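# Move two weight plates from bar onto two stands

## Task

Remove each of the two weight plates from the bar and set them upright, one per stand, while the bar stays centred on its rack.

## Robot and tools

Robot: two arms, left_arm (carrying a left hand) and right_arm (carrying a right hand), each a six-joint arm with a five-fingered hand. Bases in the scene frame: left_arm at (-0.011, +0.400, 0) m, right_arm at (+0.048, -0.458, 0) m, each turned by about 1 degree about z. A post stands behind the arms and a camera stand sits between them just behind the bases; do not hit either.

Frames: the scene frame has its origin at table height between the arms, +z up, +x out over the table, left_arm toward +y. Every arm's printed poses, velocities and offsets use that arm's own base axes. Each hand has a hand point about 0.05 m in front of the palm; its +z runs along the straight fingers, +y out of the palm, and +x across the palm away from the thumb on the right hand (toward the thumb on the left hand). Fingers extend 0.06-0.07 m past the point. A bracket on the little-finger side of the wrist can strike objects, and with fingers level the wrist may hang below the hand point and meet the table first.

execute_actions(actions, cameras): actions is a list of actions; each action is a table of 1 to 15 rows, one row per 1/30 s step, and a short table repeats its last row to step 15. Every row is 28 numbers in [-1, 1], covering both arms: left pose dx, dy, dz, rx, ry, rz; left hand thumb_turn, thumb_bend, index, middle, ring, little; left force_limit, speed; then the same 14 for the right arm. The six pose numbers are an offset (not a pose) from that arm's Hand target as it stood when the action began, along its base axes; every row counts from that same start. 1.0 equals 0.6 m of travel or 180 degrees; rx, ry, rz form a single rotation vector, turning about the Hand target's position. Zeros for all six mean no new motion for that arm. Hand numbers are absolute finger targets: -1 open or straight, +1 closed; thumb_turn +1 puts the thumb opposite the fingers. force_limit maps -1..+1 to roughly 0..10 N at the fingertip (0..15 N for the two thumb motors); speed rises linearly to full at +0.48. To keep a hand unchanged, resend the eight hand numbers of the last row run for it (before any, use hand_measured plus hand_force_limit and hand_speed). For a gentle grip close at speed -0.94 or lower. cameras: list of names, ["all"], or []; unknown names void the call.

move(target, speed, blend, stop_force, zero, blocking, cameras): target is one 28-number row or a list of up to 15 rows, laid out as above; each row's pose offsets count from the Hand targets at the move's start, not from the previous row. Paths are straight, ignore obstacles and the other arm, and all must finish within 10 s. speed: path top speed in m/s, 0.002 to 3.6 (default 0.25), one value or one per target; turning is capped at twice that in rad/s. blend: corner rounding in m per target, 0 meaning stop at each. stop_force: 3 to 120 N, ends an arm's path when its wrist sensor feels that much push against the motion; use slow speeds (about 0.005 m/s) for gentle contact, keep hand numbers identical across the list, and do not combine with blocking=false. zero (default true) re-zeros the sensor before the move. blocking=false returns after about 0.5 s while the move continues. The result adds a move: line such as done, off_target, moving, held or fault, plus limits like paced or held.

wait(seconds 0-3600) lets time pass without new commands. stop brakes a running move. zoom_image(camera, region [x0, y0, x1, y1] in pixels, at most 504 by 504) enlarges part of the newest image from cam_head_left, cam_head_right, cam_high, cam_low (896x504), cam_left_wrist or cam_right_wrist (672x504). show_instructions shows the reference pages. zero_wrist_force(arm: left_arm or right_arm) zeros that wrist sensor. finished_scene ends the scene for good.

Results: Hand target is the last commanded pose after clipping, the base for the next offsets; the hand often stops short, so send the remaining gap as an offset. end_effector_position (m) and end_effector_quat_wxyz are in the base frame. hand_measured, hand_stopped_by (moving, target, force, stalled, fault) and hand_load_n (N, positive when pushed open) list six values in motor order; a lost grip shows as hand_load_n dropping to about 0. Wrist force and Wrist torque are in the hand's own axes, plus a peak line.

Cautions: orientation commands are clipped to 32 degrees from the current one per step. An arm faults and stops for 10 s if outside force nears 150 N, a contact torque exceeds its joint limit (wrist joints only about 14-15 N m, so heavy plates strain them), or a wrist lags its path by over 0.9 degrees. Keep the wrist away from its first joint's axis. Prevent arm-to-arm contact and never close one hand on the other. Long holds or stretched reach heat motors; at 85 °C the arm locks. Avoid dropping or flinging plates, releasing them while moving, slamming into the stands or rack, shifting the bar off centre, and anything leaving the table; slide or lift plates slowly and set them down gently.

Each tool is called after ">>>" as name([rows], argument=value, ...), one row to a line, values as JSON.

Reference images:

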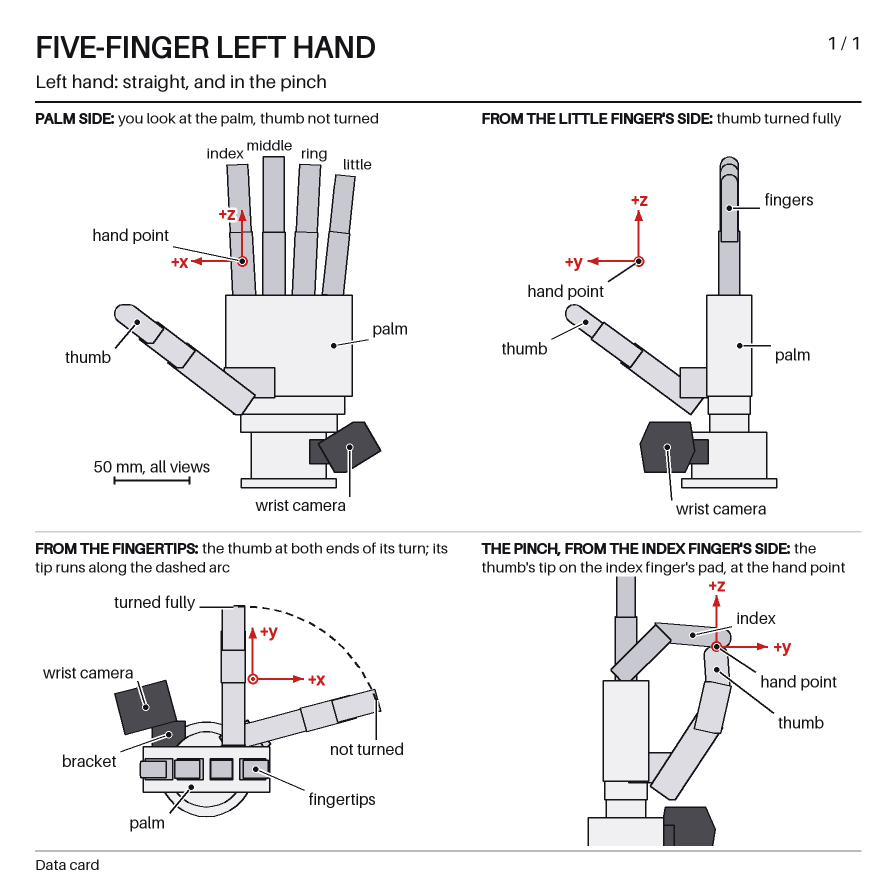

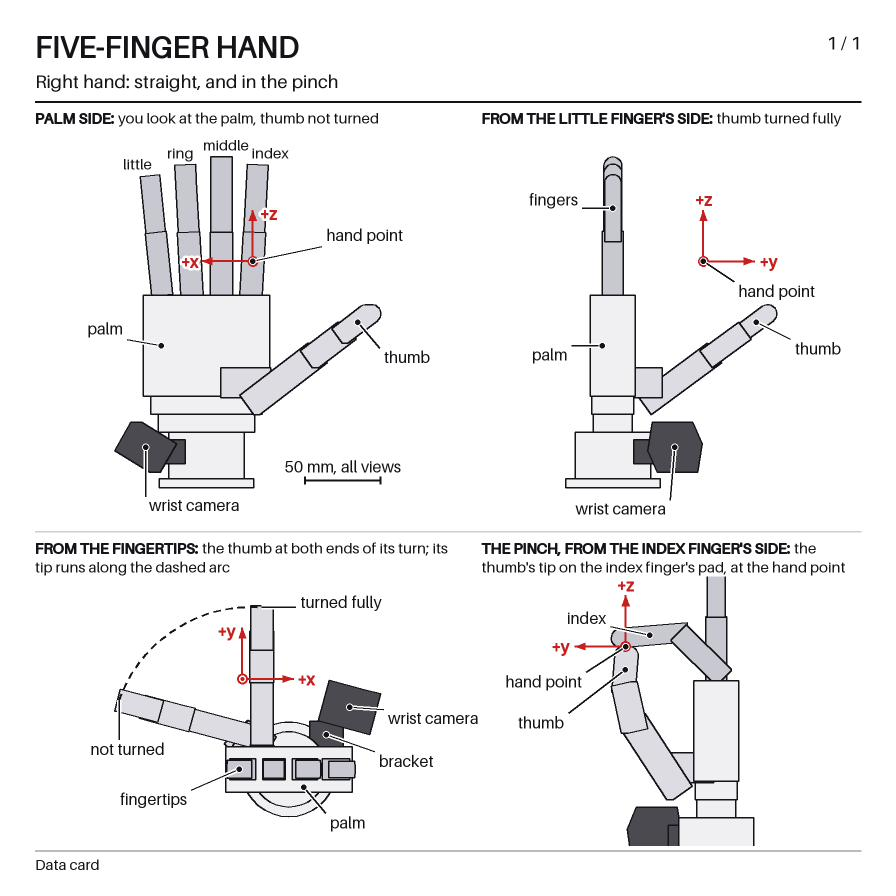

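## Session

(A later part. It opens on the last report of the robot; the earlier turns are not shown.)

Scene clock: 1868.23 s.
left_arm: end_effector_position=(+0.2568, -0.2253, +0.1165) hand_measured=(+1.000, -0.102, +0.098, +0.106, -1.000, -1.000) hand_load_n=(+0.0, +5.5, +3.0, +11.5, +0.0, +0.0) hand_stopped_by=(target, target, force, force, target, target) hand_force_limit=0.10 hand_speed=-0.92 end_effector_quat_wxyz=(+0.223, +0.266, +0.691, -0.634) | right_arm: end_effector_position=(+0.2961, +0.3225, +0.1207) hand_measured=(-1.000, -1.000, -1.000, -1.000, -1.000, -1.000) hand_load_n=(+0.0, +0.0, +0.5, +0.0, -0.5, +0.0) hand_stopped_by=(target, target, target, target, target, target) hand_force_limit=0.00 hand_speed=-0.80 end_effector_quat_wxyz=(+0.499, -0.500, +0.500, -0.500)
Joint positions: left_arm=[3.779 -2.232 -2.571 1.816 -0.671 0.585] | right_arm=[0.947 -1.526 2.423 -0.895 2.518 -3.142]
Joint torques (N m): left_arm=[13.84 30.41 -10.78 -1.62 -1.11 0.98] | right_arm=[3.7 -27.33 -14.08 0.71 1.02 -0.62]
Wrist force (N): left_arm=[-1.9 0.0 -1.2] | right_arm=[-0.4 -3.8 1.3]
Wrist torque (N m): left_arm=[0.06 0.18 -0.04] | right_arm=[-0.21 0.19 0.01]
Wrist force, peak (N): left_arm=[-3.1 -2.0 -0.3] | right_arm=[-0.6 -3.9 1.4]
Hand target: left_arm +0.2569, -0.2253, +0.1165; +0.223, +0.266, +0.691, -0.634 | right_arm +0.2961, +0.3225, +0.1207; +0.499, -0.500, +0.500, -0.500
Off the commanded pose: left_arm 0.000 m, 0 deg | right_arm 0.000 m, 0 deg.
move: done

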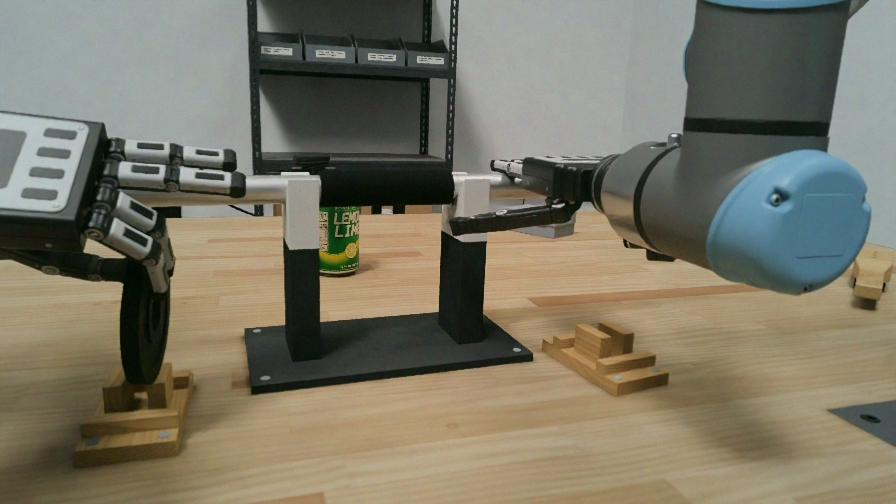

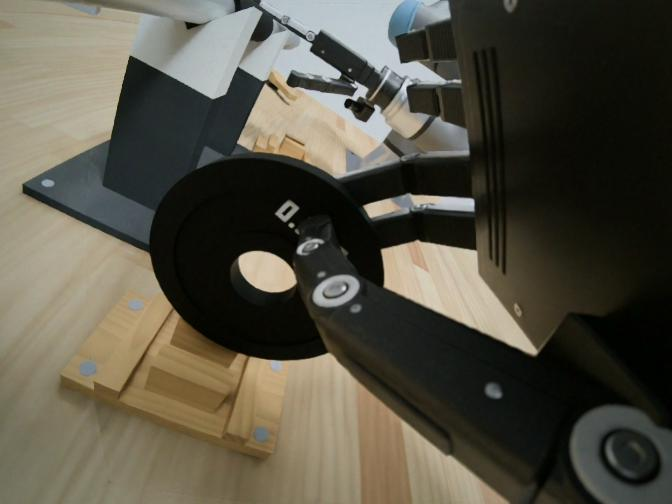

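>>> move([
  [0,0,0.0117,0,0,0,1,-0.1,0.5,0.5,-1,-1,0.1,-0.92,0,0,0,0,0,0,-1,-1,-1,-1,-1,-1,0,-0.8],
  [0,0.0103,0.0117,0,0,0.0306,1,-0.1,0.5,0.5,-1,-1,0.1,-0.92,0,0,0,0,0,0,-1,-1,-1,-1,-1,-1,0,-0.8],
], speed=0.02, cameras=["cam_low","cam_left_wrist","cam_head_left","cam_head_right"])

>>> zoom_image(camera="cam_low", region=[90, 220, 200, 410])

>>> zoom_image(camera="cam_left_wrist", region=[140, 290, 280, 430])

>>> zoom_image(camera="cam_head_left", region=[400, 335, 440, 390])

Scene clock: 1908.97 s.
left_arm: end_effector_position=(+0.2569, -0.2191, +0.1236) hand_measured=(+1.000, -0.102, +0.098, +0.106, -1.000, -1.000) hand_load_n=(+3.5, +8.5, +3.5, +8.0, -0.5, -0.5) hand_stopped_by=(target, target, force, force, target, target) hand_force_limit=0.10 hand_speed=-0.92 end_effector_quat_wxyz=(+0.254, +0.232, +0.703, -0.623) | right_arm: end_effector_position=(+0.2961, +0.3225, +0.1207) hand_measured=(-1.000, -1.000, -1.000, -1.000, -1.000, -1.000) hand_load_n=(-0.5, +0.0, +0.0, +0.0, +0.0, +0.0) hand_stopped_by=(target, target, target, target, target, target) hand_force_limit=0.00 hand_speed=-0.80 end_effector_quat_wxyz=(+0.499, -0.500, +0.500, -0.500)
Joint positions: left_arm=[3.871 -2.215 -2.645 1.873 -0.667 0.584] | right_arm=[0.947 -1.526 2.423 -0.895 2.518 -3.142]
Joint torques (N m): left_arm=[-14.2 19.17 4.44 -3.68 0.08 0.43] | right_arm=[3.61 -27.52 -13.54 0.76 1.01 -0.63]
Wrist force (N): left_arm=[3.9 7.2 1.2] | right_arm=[-0.2 -3.2 1.5]
Wrist torque (N m): left_arm=[0.48 -0.08 -0.09] | right_arm=[-0.14 0.15 0.04]
Wrist force, peak (N): left_arm=[3.4 7.9 1.1] | right_arm=[-0.7 -3.9 1.3]
Hand target: left_arm +0.2569, -0.2191, +0.1235; +0.254, +0.232, +0.703, -0.623 | right_arm +0.2961, +0.3225, +0.1207; +0.499, -0.500, +0.500, -0.500
Off the commanded pose: left_arm 0.000 m, 0 deg | right_arm 0.000 m, 0 deg.
move: done
Images, in order (width x height): cam_head_left 896x504, cam_head_right 896x504, cam_low 896x504, cam_left_wrist 672x504.

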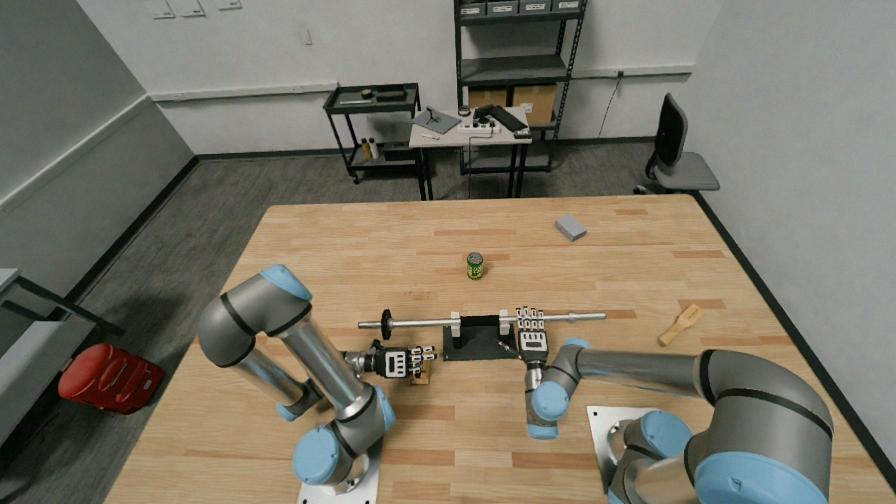

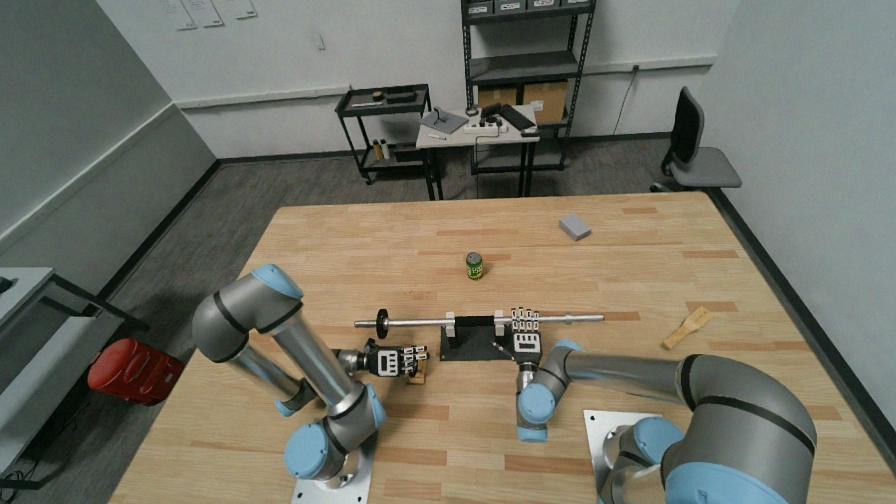

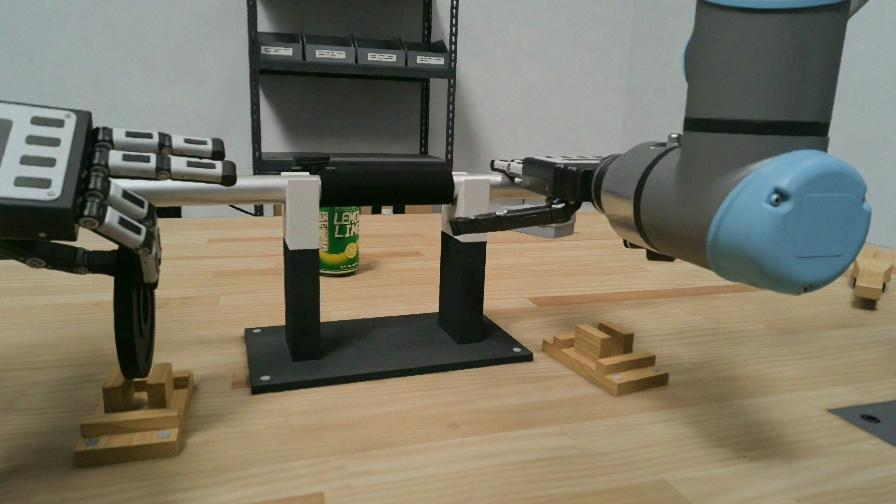

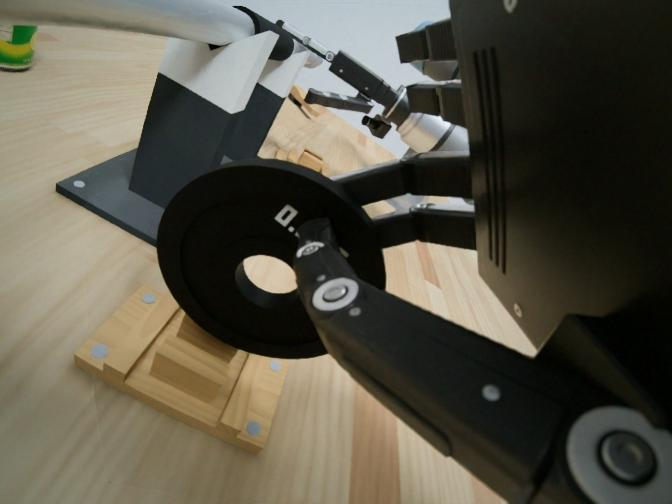

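Scaled by 2.653 from the camera's image (finer frame: 1280x720).

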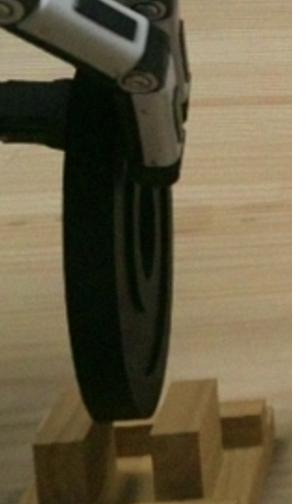

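Scaled by 3.600 from the camera's image (finer frame: 960x720).

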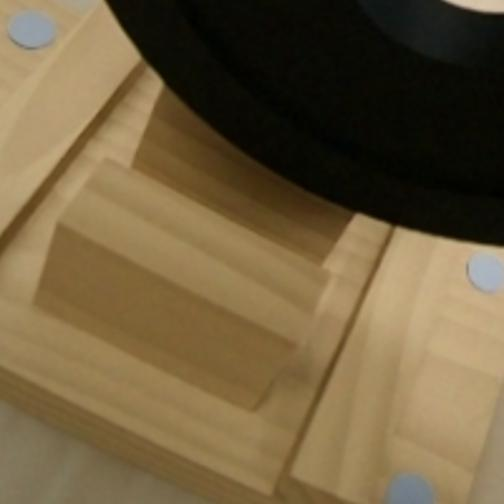

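Scaled by 9.164 from the camera's image (finer frame: 1280x720).

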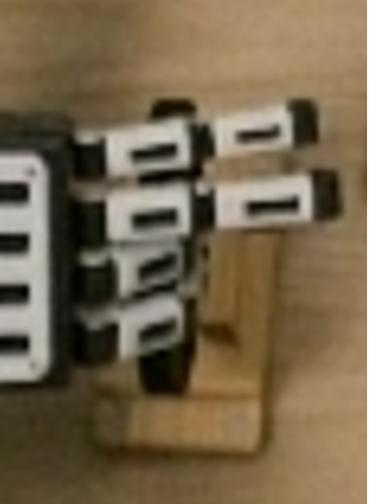

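>>> move(target=[0,0,-0.0417,0,0,0,1,-0.1,0.5,0.5,-1,-1,0.1,-0.92,0,0,0,0,0,0,-1,-1,-1,-1,-1,-1,0,-0.8], speed=0.01, stop_force=4, cameras=["cam_low","cam_left_wrist","cam_high"])

>>> zoom_image(camera="cam_low", region=[100, 340, 190, 410])

>>> zoom_image(camera="cam_left_wrist", region=[140, 290, 280, 430])

>>> zoom_image(camera="cam_high", region=[500, 40, 660, 160])

Scene clock: 2040.80 s.
left_arm: end_effector_position=(+0.2569, -0.2191, +0.1178) hand_measured=(+1.000, -0.102, +0.098, +0.106, -1.000, -1.000) hand_load_n=(+2.5, +8.0, +3.0, +7.5, +0.0, +0.0) hand_stopped_by=(target, target, force, force, target, target) hand_force_limit=0.10 hand_speed=-0.92 end_effector_quat_wxyz=(+0.254, +0.232, +0.703, -0.623) | right_arm: end_effector_position=(+0.2961, +0.3225, +0.1207) hand_measured=(-1.000, -1.000, -1.000, -1.000, -1.000, -1.000) hand_load_n=(+0.0, +0.0, +0.0, +0.0, +0.0, +0.0) hand_stopped_by=(target, target, target, target, target, target) hand_force_limit=0.00 hand_speed=-0.80 end_effector_quat_wxyz=(+0.499, -0.500, +0.500, -0.500)
Joint positions: left_arm=[3.871 -2.243 -2.641 1.897 -0.667 0.584] | right_arm=[0.947 -1.526 2.423 -0.895 2.518 -3.142]
Joint torques (N m): left_arm=[-13.89 13.85 -15.24 -3.78 -0.38 0.09] | right_arm=[3.04 -26.52 -13.88 0.76 1.03 -0.58]
Wrist force (N): left_arm=[4.0 7.4 1.6] | right_arm=[-0.6 -3.7 1.3]
Wrist torque (N m): left_arm=[0.53 -0.10 -0.11] | right_arm=[-0.19 0.22 -0.01]
Wrist force, peak (N): left_arm=[4.1 7.7 1.5] | right_arm=[-0.9 -3.9 1.6]
Hand target: left_arm +0.2569, -0.2191, +0.1178; +0.254, +0.232, +0.703, -0.623 (not the last commanded pose) | right_arm +0.2961, +0.3225, +0.1207; +0.499, -0.500, +0.500, -0.500
Off the commanded pose: left_arm 0.019 m, 0 deg | right_arm 0.000 m, 0 deg.
move: contact (left_arm)
Images, in order (width x height): cam_high 896x504, cam_low 896x504, cam_left_wrist 672x504.

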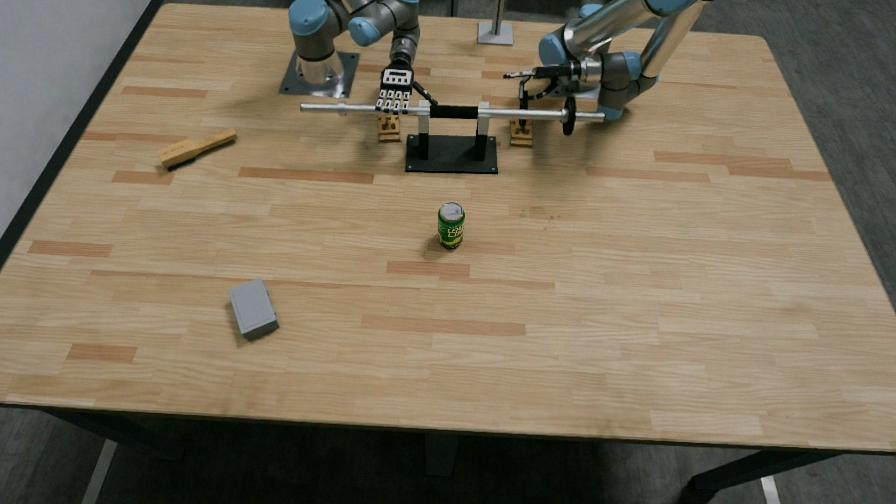

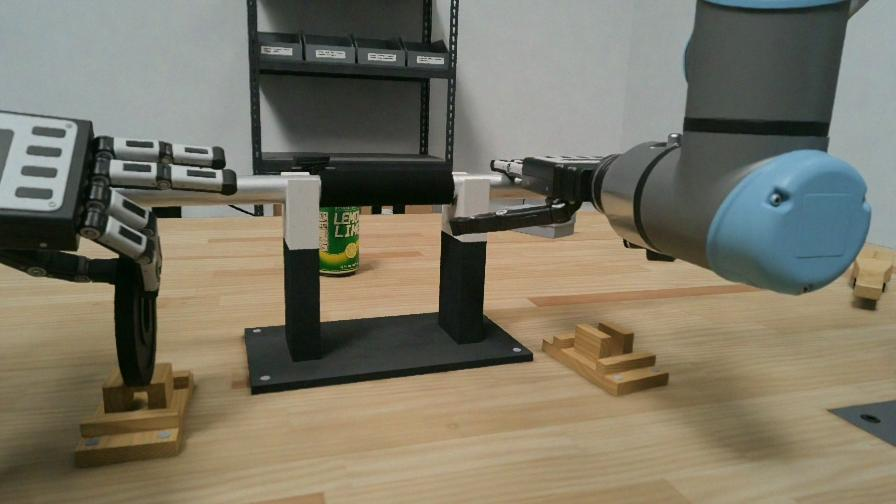

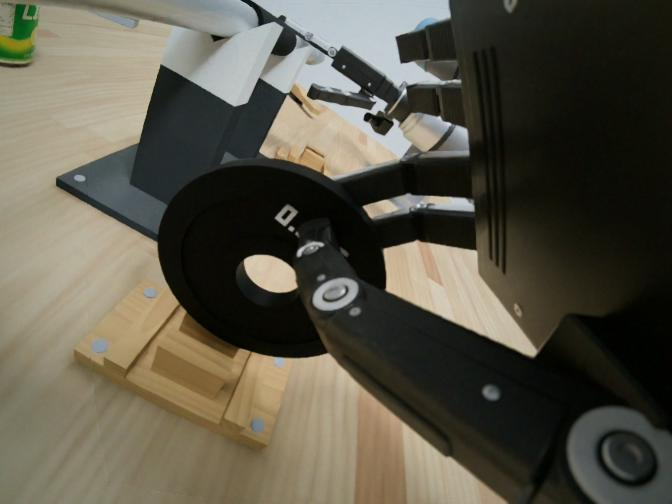

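Scaled by 5.600 from the camera's image (finer frame: 1280x720).

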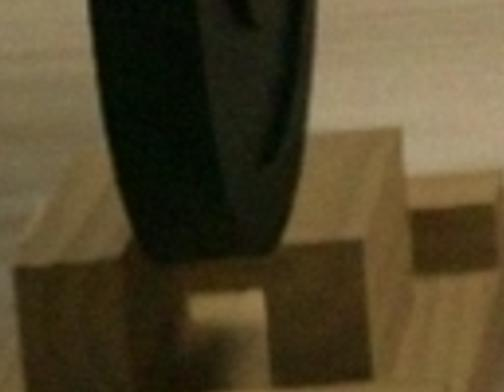

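Scaled by 3.600 from the camera's image (finer frame: 960x720).

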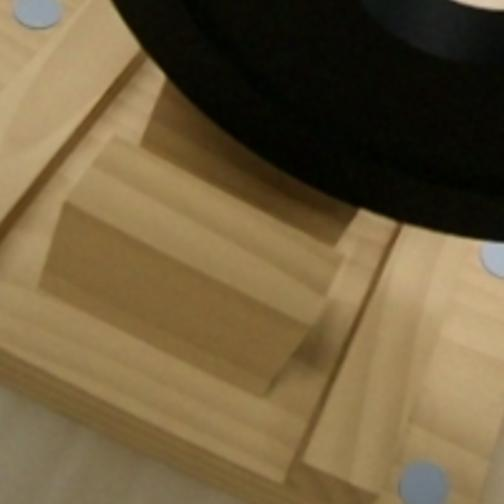

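Scaled by 3.150 from the camera's image (finer frame: 1280x720).

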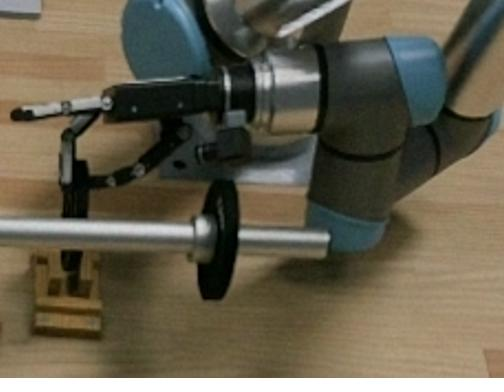

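>>> move([
  [0,0,0.01,0,0,0,1,-0.1,0.5,0.5,-1,-1,0.1,-0.92,0,0,0,0,0,0,-1,-1,-1,-1,-1,-1,0,-0.8],
  [0,0.0078,0.01,-0.0194,0,0,1,-0.1,0.5,0.5,-1,-1,0.1,-0.92,0,0,0,0,0,0,-1,-1,-1,-1,-1,-1,0,-0.8],
], speed=0.02, cameras=["cam_low","cam_left_wrist","cam_head_left","cam_head_right","cam_high"])

>>> zoom_image(camera="cam_high", region=[500, 70, 560, 150])

>>> zoom_image(camera="cam_low", region=[80, 220, 200, 420])

>>> zoom_image(camera="cam_left_wrist", region=[140, 290, 280, 430])

>>> zoom_image(camera="cam_head_left", region=[400, 335, 440, 390])

>>> zoom_image(camera="cam_head_right", region=[395, 335, 435, 390])

Scene clock: 2374.23 s.
left_arm: end_effector_position=(+0.2569, -0.2144, +0.1238) hand_measured=(+1.000, -0.102, +0.098, +0.106, -1.000, -1.000) hand_load_n=(+3.0, +7.5, +3.5, +8.0, +0.0, +0.0) hand_stopped_by=(target, target, force, force, target, target) hand_force_limit=0.10 hand_speed=-0.92 end_effector_quat_wxyz=(+0.261, +0.224, +0.683, -0.644) | right_arm: end_effector_position=(+0.2961, +0.3225, +0.1207) hand_measured=(-1.000, -1.000, -1.000, -1.000, -1.000, -1.000) hand_load_n=(+0.0, +0.0, +0.0, +0.0, +0.0, +0.0) hand_stopped_by=(target, target, target, target, target, target) hand_force_limit=0.00 hand_speed=-0.80 end_effector_quat_wxyz=(+0.499, -0.500, +0.500, -0.500)
Joint positions: left_arm=[3.91 -2.3 -2.654 1.866 -0.701 0.661] | right_arm=[0.947 -1.526 2.423 -0.895 2.518 -3.142]
Joint torques (N m): left_arm=[-7.66 31.05 -13.88 -3.67 0.45 -0.61] | right_arm=[3.83 -27.93 -12.69 0.7 1.01 -0.48]
Wrist force (N): left_arm=[3.9 7.5 1.3] | right_arm=[-0.3 -3.7 1.4]
Wrist torque (N m): left_arm=[0.51 -0.01 -0.10] | right_arm=[-0.20 0.17 0.01]
Wrist force, peak (N): left_arm=[4.2 7.9 1.8] | right_arm=[-0.7 -4.0 1.6]
Hand target: left_arm +0.2569, -0.2144, +0.1238; +0.261, +0.224, +0.683, -0.644 | right_arm +0.2961, +0.3225, +0.1207; +0.499, -0.500, +0.500, -0.500
Off the commanded pose: left_arm 0.000 m, 0 deg | right_arm 0.000 m, 0 deg.
move: done
Images, in order (width x height): cam_head_left 896x504, cam_head_right 896x504, cam_high 896x504, cam_low 896x504, cam_left_wrist 672x504.

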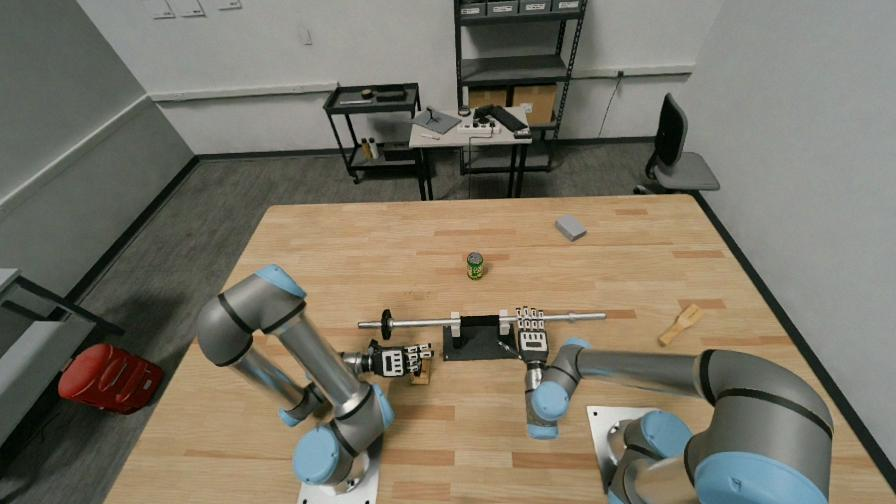

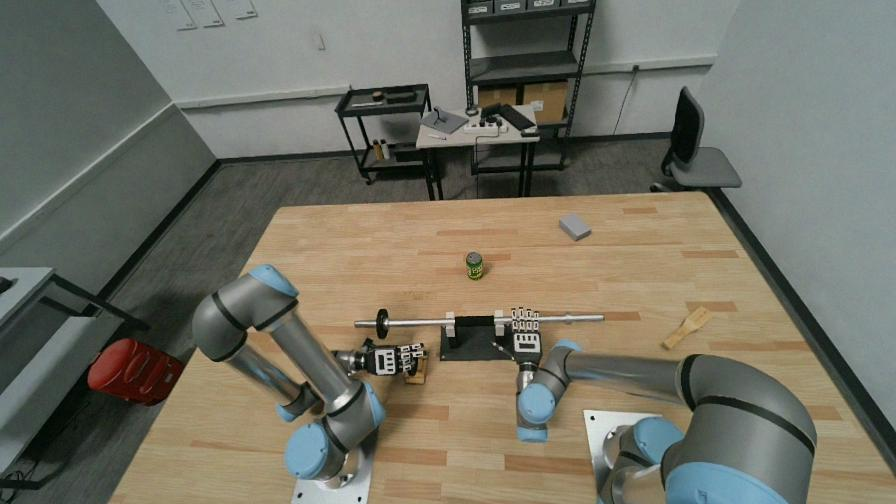

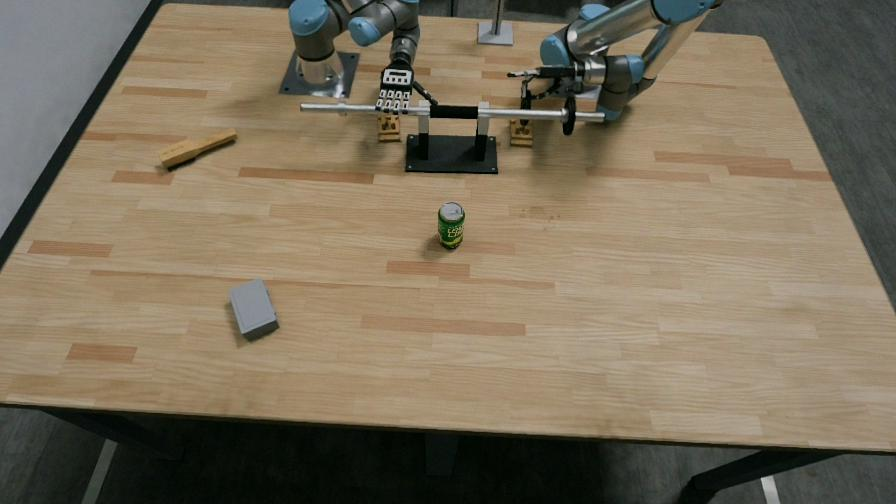

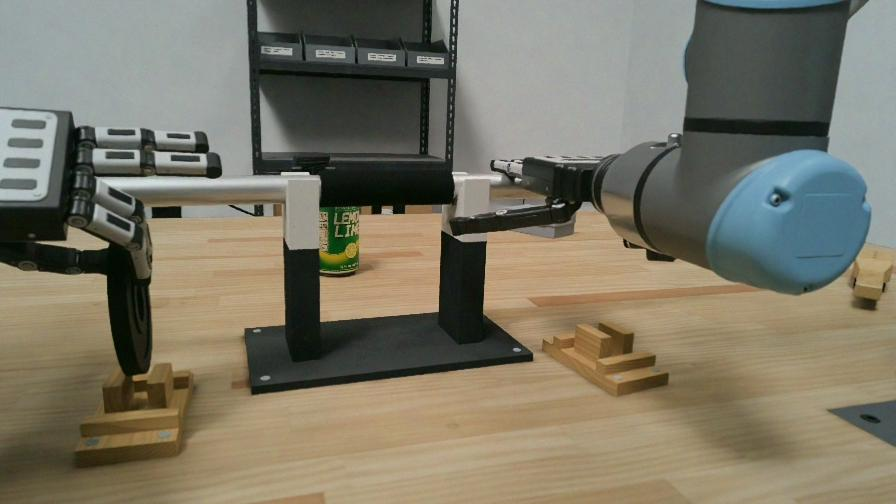

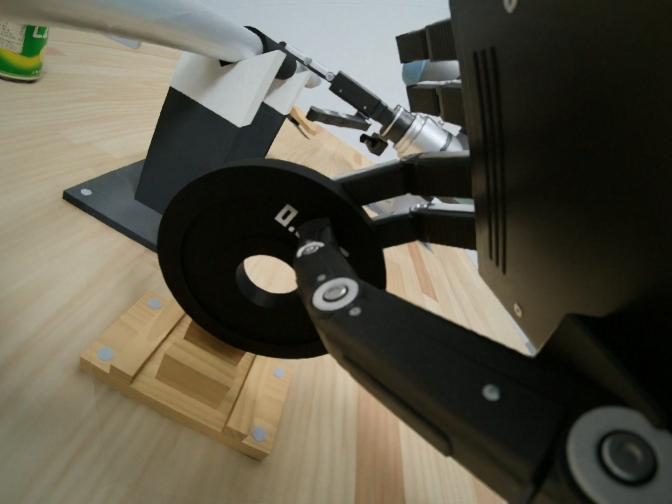

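Scaled by 6.300 from the camera's image (finer frame: 1280x720).

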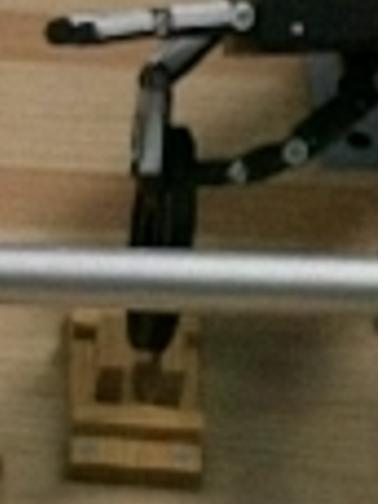

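Scaled by 2.520 from the camera's image (finer frame: 1280x720).

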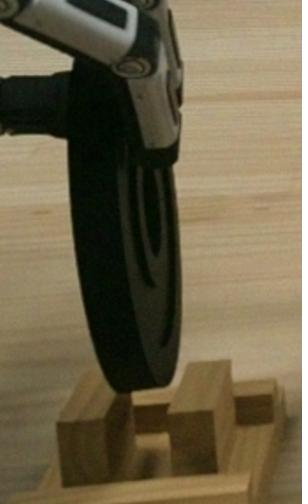

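Scaled by 3.600 from the camera's image (finer frame: 960x720).

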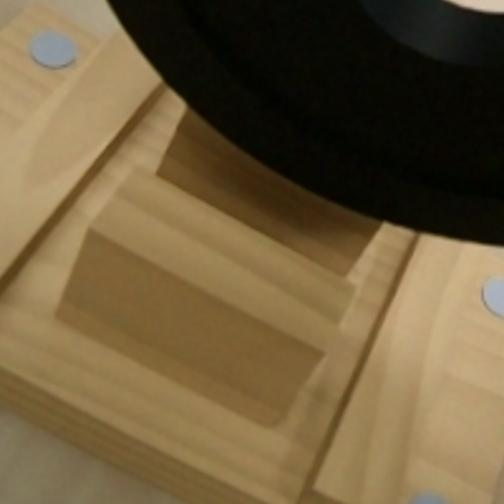

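Scaled by 9.164 from the camera's image (finer frame: 1280x720).

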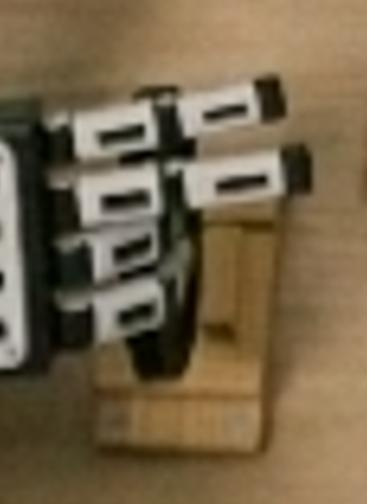

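Scaled by 9.164 from the camera's image (finer frame: 1280x720).

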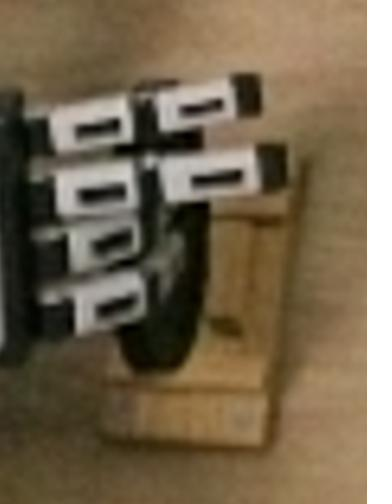

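>>> move(target=[0,0,-0.025,0,0,0,1,-0.1,0.5,0.5,-1,-1,0.1,-0.92,0,0,0,0,0,0,-1,-1,-1,-1,-1,-1,0,-0.8], speed=0.008, stop_force=4, cameras=["cam_low","cam_left_wrist","cam_high"])

Scene clock: 2417.20 s.
left_arm: end_effector_position=(+0.2569, -0.2144, +0.1169) hand_measured=(+1.000, -0.102, +0.098, +0.106, -1.000, -1.000) hand_load_n=(+2.0, +7.0, +3.5, +8.0, +0.0, +0.0) hand_stopped_by=(target, target, force, force, target, target) hand_force_limit=0.10 hand_speed=-0.92 end_effector_quat_wxyz=(+0.261, +0.224, +0.683, -0.644) | right_arm: end_effector_position=(+0.2961, +0.3225, +0.1207) hand_measured=(-1.000, -1.000, -1.000, -1.000, -1.000, -1.000) hand_load_n=(+0.0, +0.0, +0.0, +0.0, +0.0, +0.0) hand_stopped_by=(target, target, target, target, target, target) hand_force_limit=0.00 hand_speed=-0.80 end_effector_quat_wxyz=(+0.499, -0.500, +0.500, -0.500)
Joint positions: left_arm=[3.909 -2.333 -2.648 1.894 -0.701 0.661] | right_arm=[0.947 -1.526 2.423 -0.895 2.518 -3.142]
Joint torques (N m): left_arm=[-12.66 24.2 -18.44 -3.84 0.55 -0.38] | right_arm=[3.36 -27.09 -11.86 0.64 1.07 -0.48]
Wrist force (N): left_arm=[2.7 6.2 1.1] | right_arm=[-0.3 -3.9 1.4]
Wrist torque (N m): left_arm=[0.50 -0.01 -0.08] | right_arm=[-0.21 0.17 0.01]
Wrist force, peak (N): left_arm=[3.8 8.1 1.5] | right_arm=[-0.3 -4.0 1.5]
Hand target: left_arm +0.2569, -0.2144, +0.1169; +0.261, +0.224, +0.683, -0.644 (not the last commanded pose) | right_arm +0.2961, +0.3225, +0.1207; +0.499, -0.500, +0.500, -0.500
Off the commanded pose: left_arm 0.008 m, 0 deg | right_arm 0.000 m, 0 deg.
move: contact (left_arm)
Images, in order (width x height): cam_high 896x504, cam_low 896x504, cam_left_wrist 672x504.

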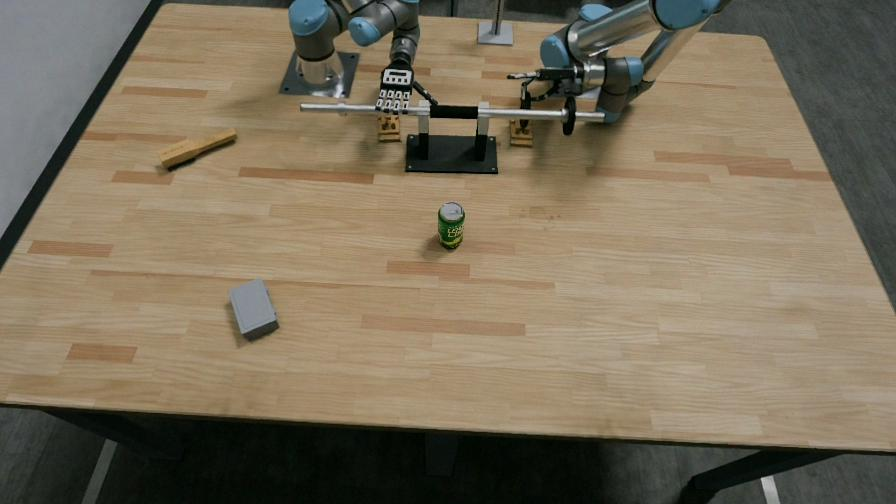

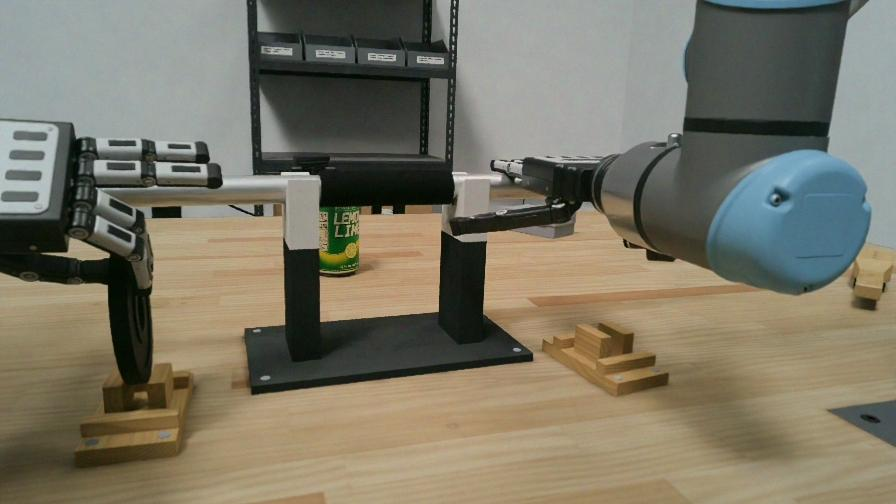

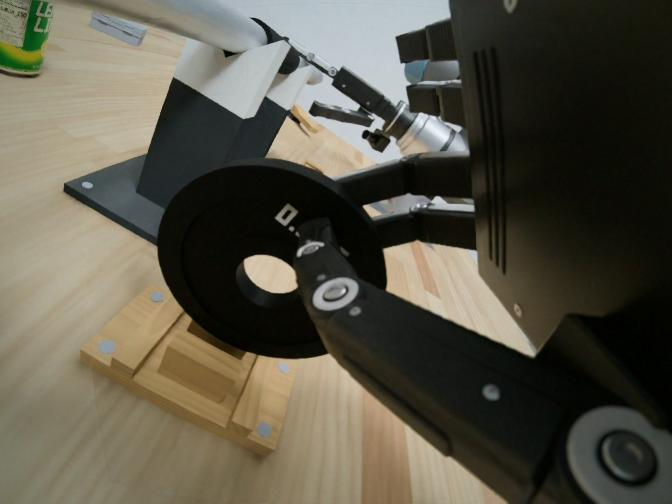

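>>> zoom_image(camera="cam_low", region=[60, 300, 220, 470])

>>> zoom_image(camera="cam_left_wrist", region=[140, 280, 290, 430])

>>> zoom_image(camera="cam_high", region=[490, 80, 590, 160])

Scaled by 2.965 from the camera's image (finer frame: 1280x720).

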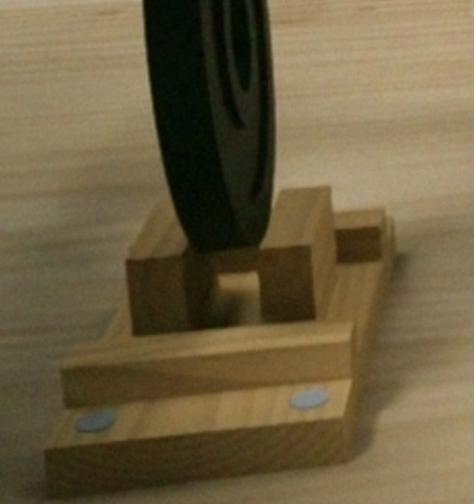

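Scaled by 3.360 from the camera's image (finer frame: 960x720).

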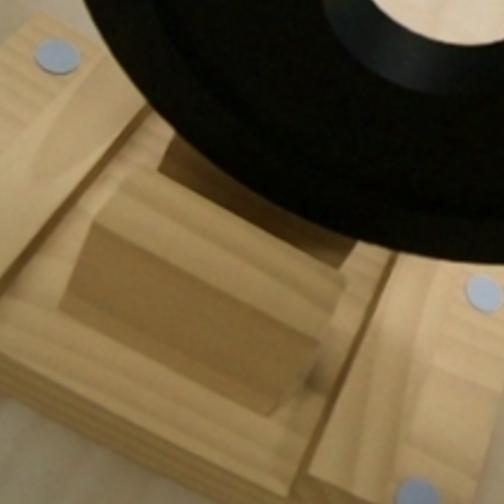

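Scaled by 5.040 from the camera's image (finer frame: 1280x720).

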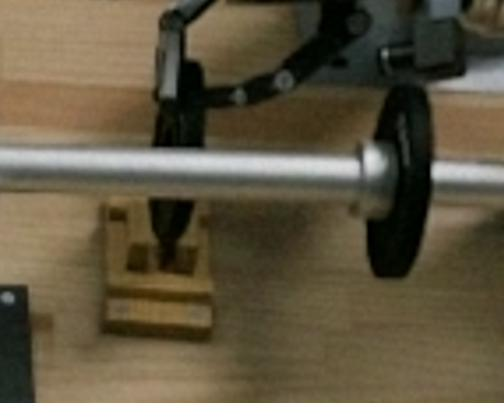

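>>> move(target=[0,0,-0.002,0,0,0,1,-0.1,0.5,0.5,-1,-1,0.1,-0.92,0,0,0,0,0,0,-1,-1,-1,-1,-1,-1,0,-0.8], speed=0.005, cameras=["cam_head_left","cam_head_right"])

Scene clock: 2490.17 s.
left_arm: end_effector_position=(+0.2568, -0.2144, +0.1156) hand_measured=(+1.000, -0.100, +0.098, +0.106, -1.000, -1.000) hand_load_n=(+0.0, +2.5, +3.5, +9.0, +0.0, -0.5) hand_stopped_by=(target, target, force, force, target, target) hand_force_limit=0.10 hand_speed=-0.92 end_effector_quat_wxyz=(+0.261, +0.224, +0.683, -0.644) | right_arm: end_effector_position=(+0.2961, +0.3225, +0.1207) hand_measured=(-1.000, -1.000, -1.000, -1.000, -1.000, -1.000) hand_load_n=(-0.5, +0.0, +0.0, +0.0, +0.0, +0.0) hand_stopped_by=(target, target, target, target, target, target) hand_force_limit=0.00 hand_speed=-0.80 end_effector_quat_wxyz=(+0.499, -0.500, +0.500, -0.500)
Joint positions: left_arm=[3.909 -2.339 -2.647 1.898 -0.701 0.661] | right_arm=[0.947 -1.526 2.423 -0.895 2.518 -3.142]
Joint torques (N m): left_arm=[-13.12 29.74 3.98 -1.39 0.45 -0.25] | right_arm=[3.2 -27.03 -12.44 0.73 1.05 -0.51]
Wrist force (N): left_arm=[-2.7 -1.7 -0.1] | right_arm=[-0.5 -3.4 1.5]
Wrist torque (N m): left_arm=[0.12 0.20 0.00] | right_arm=[-0.17 0.19 0.01]
Wrist force, peak (N): left_arm=[2.9 6.8 1.1] | right_arm=[-0.7 -3.9 1.4]
Hand target: left_arm +0.2569, -0.2144, +0.1157; +0.261, +0.224, +0.683, -0.644 | right_arm +0.2961, +0.3225, +0.1207; +0.499, -0.500, +0.500, -0.500
Off the commanded pose: left_arm 0.000 m, 0 deg | right_arm 0.000 m, 0 deg.
move: done

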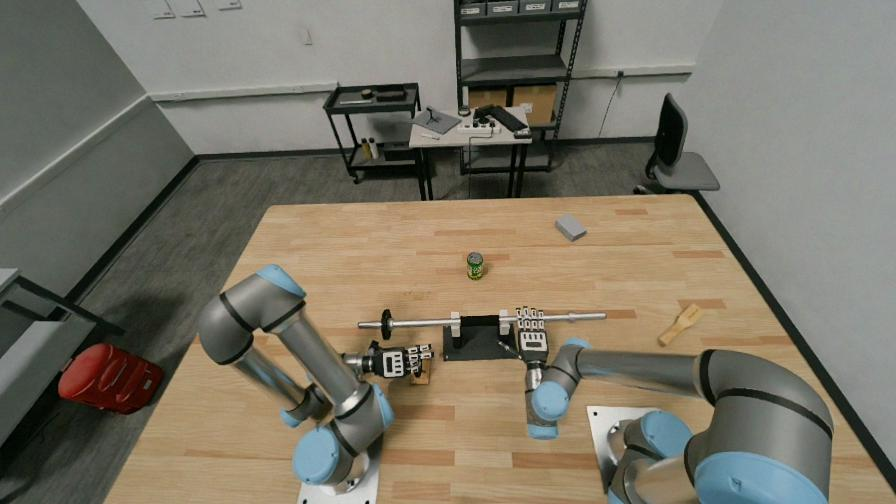

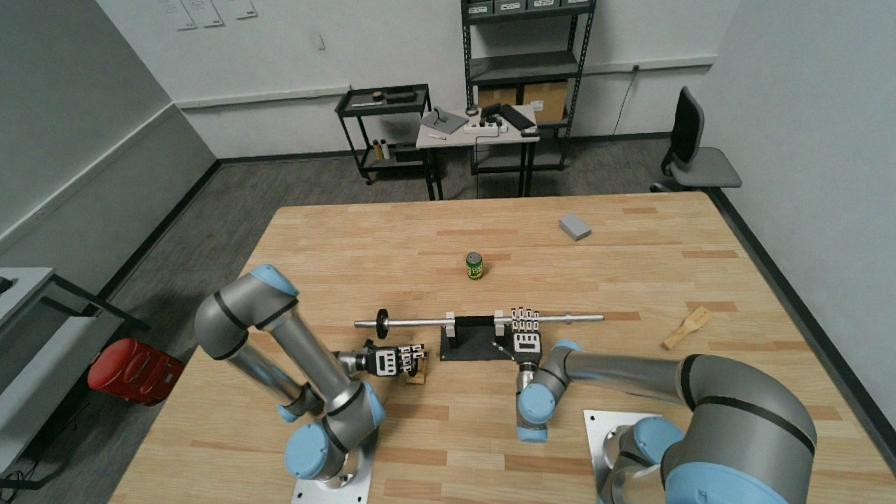

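>>> move(target=[0,0,0,0,0,0,1,-0.1,0.5,0.5,-1,-1,0.1,-0.92,0,0,0,0,0,0,-1,-1,-1,-1,-1,-1,0,-0.8], cameras=["cam_low","cam_left_wrist"])

>>> zoom_image(camera="cam_low", region=[95, 350, 175, 430])

>>> zoom_image(camera="cam_left_wrist", region=[170, 290, 270, 370])

Scene clock: 2548.83 s.
left_arm: end_effector_position=(+0.2569, -0.2144, +0.1157) hand_measured=(+1.000, -0.100, +0.098, +0.106, -1.000, -1.000) hand_load_n=(+0.0, +3.0, +3.5, +9.5, +0.0, +0.0) hand_stopped_by=(target, target, force, force, target, target) hand_force_limit=0.10 hand_speed=-0.92 end_effector_quat_wxyz=(+0.261, +0.224, +0.683, -0.644) | right_arm: end_effector_position=(+0.2961, +0.3225, +0.1207) hand_measured=(-1.000, -1.000, -1.000, -1.000, -1.000, -1.000) hand_load_n=(-0.5, +0.0, +0.0, +0.0, +0.0, +0.0) hand_stopped_by=(target, target, target, target, target, target) hand_force_limit=0.00 hand_speed=-0.80 end_effector_quat_wxyz=(+0.499, -0.500, +0.500, -0.500)
Joint positions: left_arm=[3.909 -2.339 -2.647 1.898 -0.701 0.661] | right_arm=[0.947 -1.526 2.423 -0.895 2.518 -3.142]
Joint torques (N m): left_arm=[-7.83 30.58 4.37 -1.72 -0.52 0.99] | right_arm=[3.26 -27.49 -12.28 0.59 1.02 -0.53]
Wrist force (N): left_arm=[-2.7 -1.7 -0.2] | right_arm=[-0.5 -3.7 1.2]
Wrist torque (N m): left_arm=[0.13 0.20 0.00] | right_arm=[-0.18 0.19 0.01]
Wrist force, peak (N): left_arm=[-2.8 -2.1 0.1] | right_arm=[-0.4 -3.9 1.5]
Hand target: left_arm +0.2569, -0.2144, +0.1157; +0.261, +0.224, +0.683, -0.644 | right_arm +0.2961, +0.3225, +0.1207; +0.499, -0.500, +0.500, -0.500
Off the commanded pose: left_arm 0.000 m, 0 deg | right_arm 0.000 m, 0 deg.
move: done

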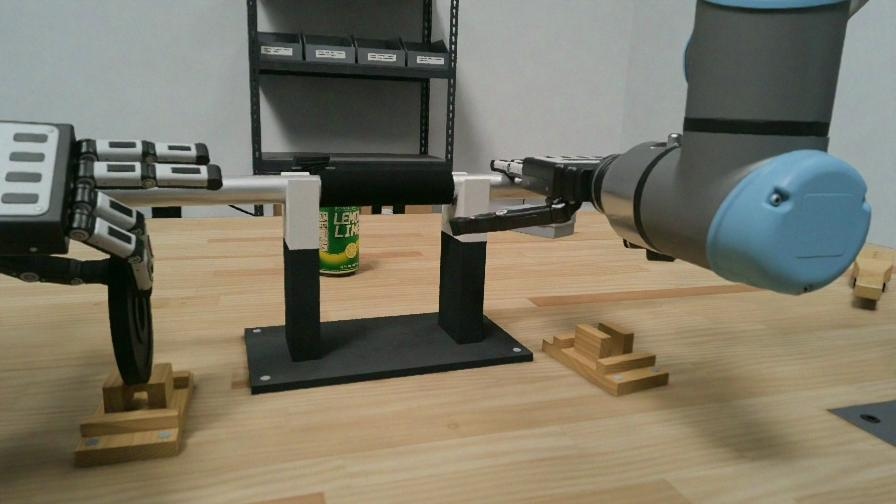

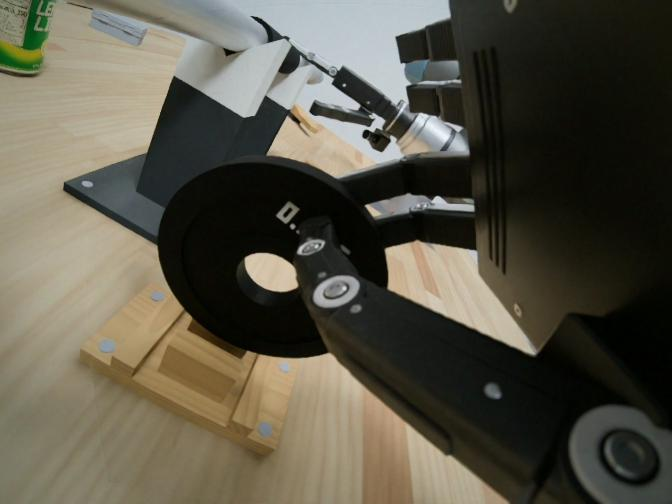

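Scaled by 6.300 from the camera's image (finer frame: 1280x720).

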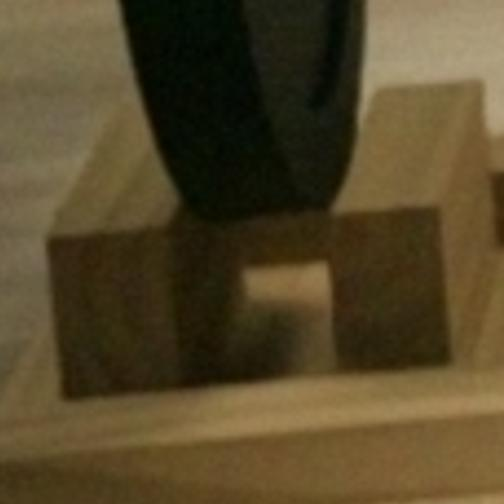

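Scaled by 5.040 from the camera's image (finer frame: 960x720).

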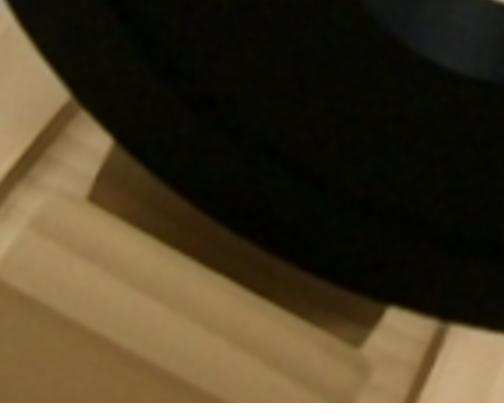

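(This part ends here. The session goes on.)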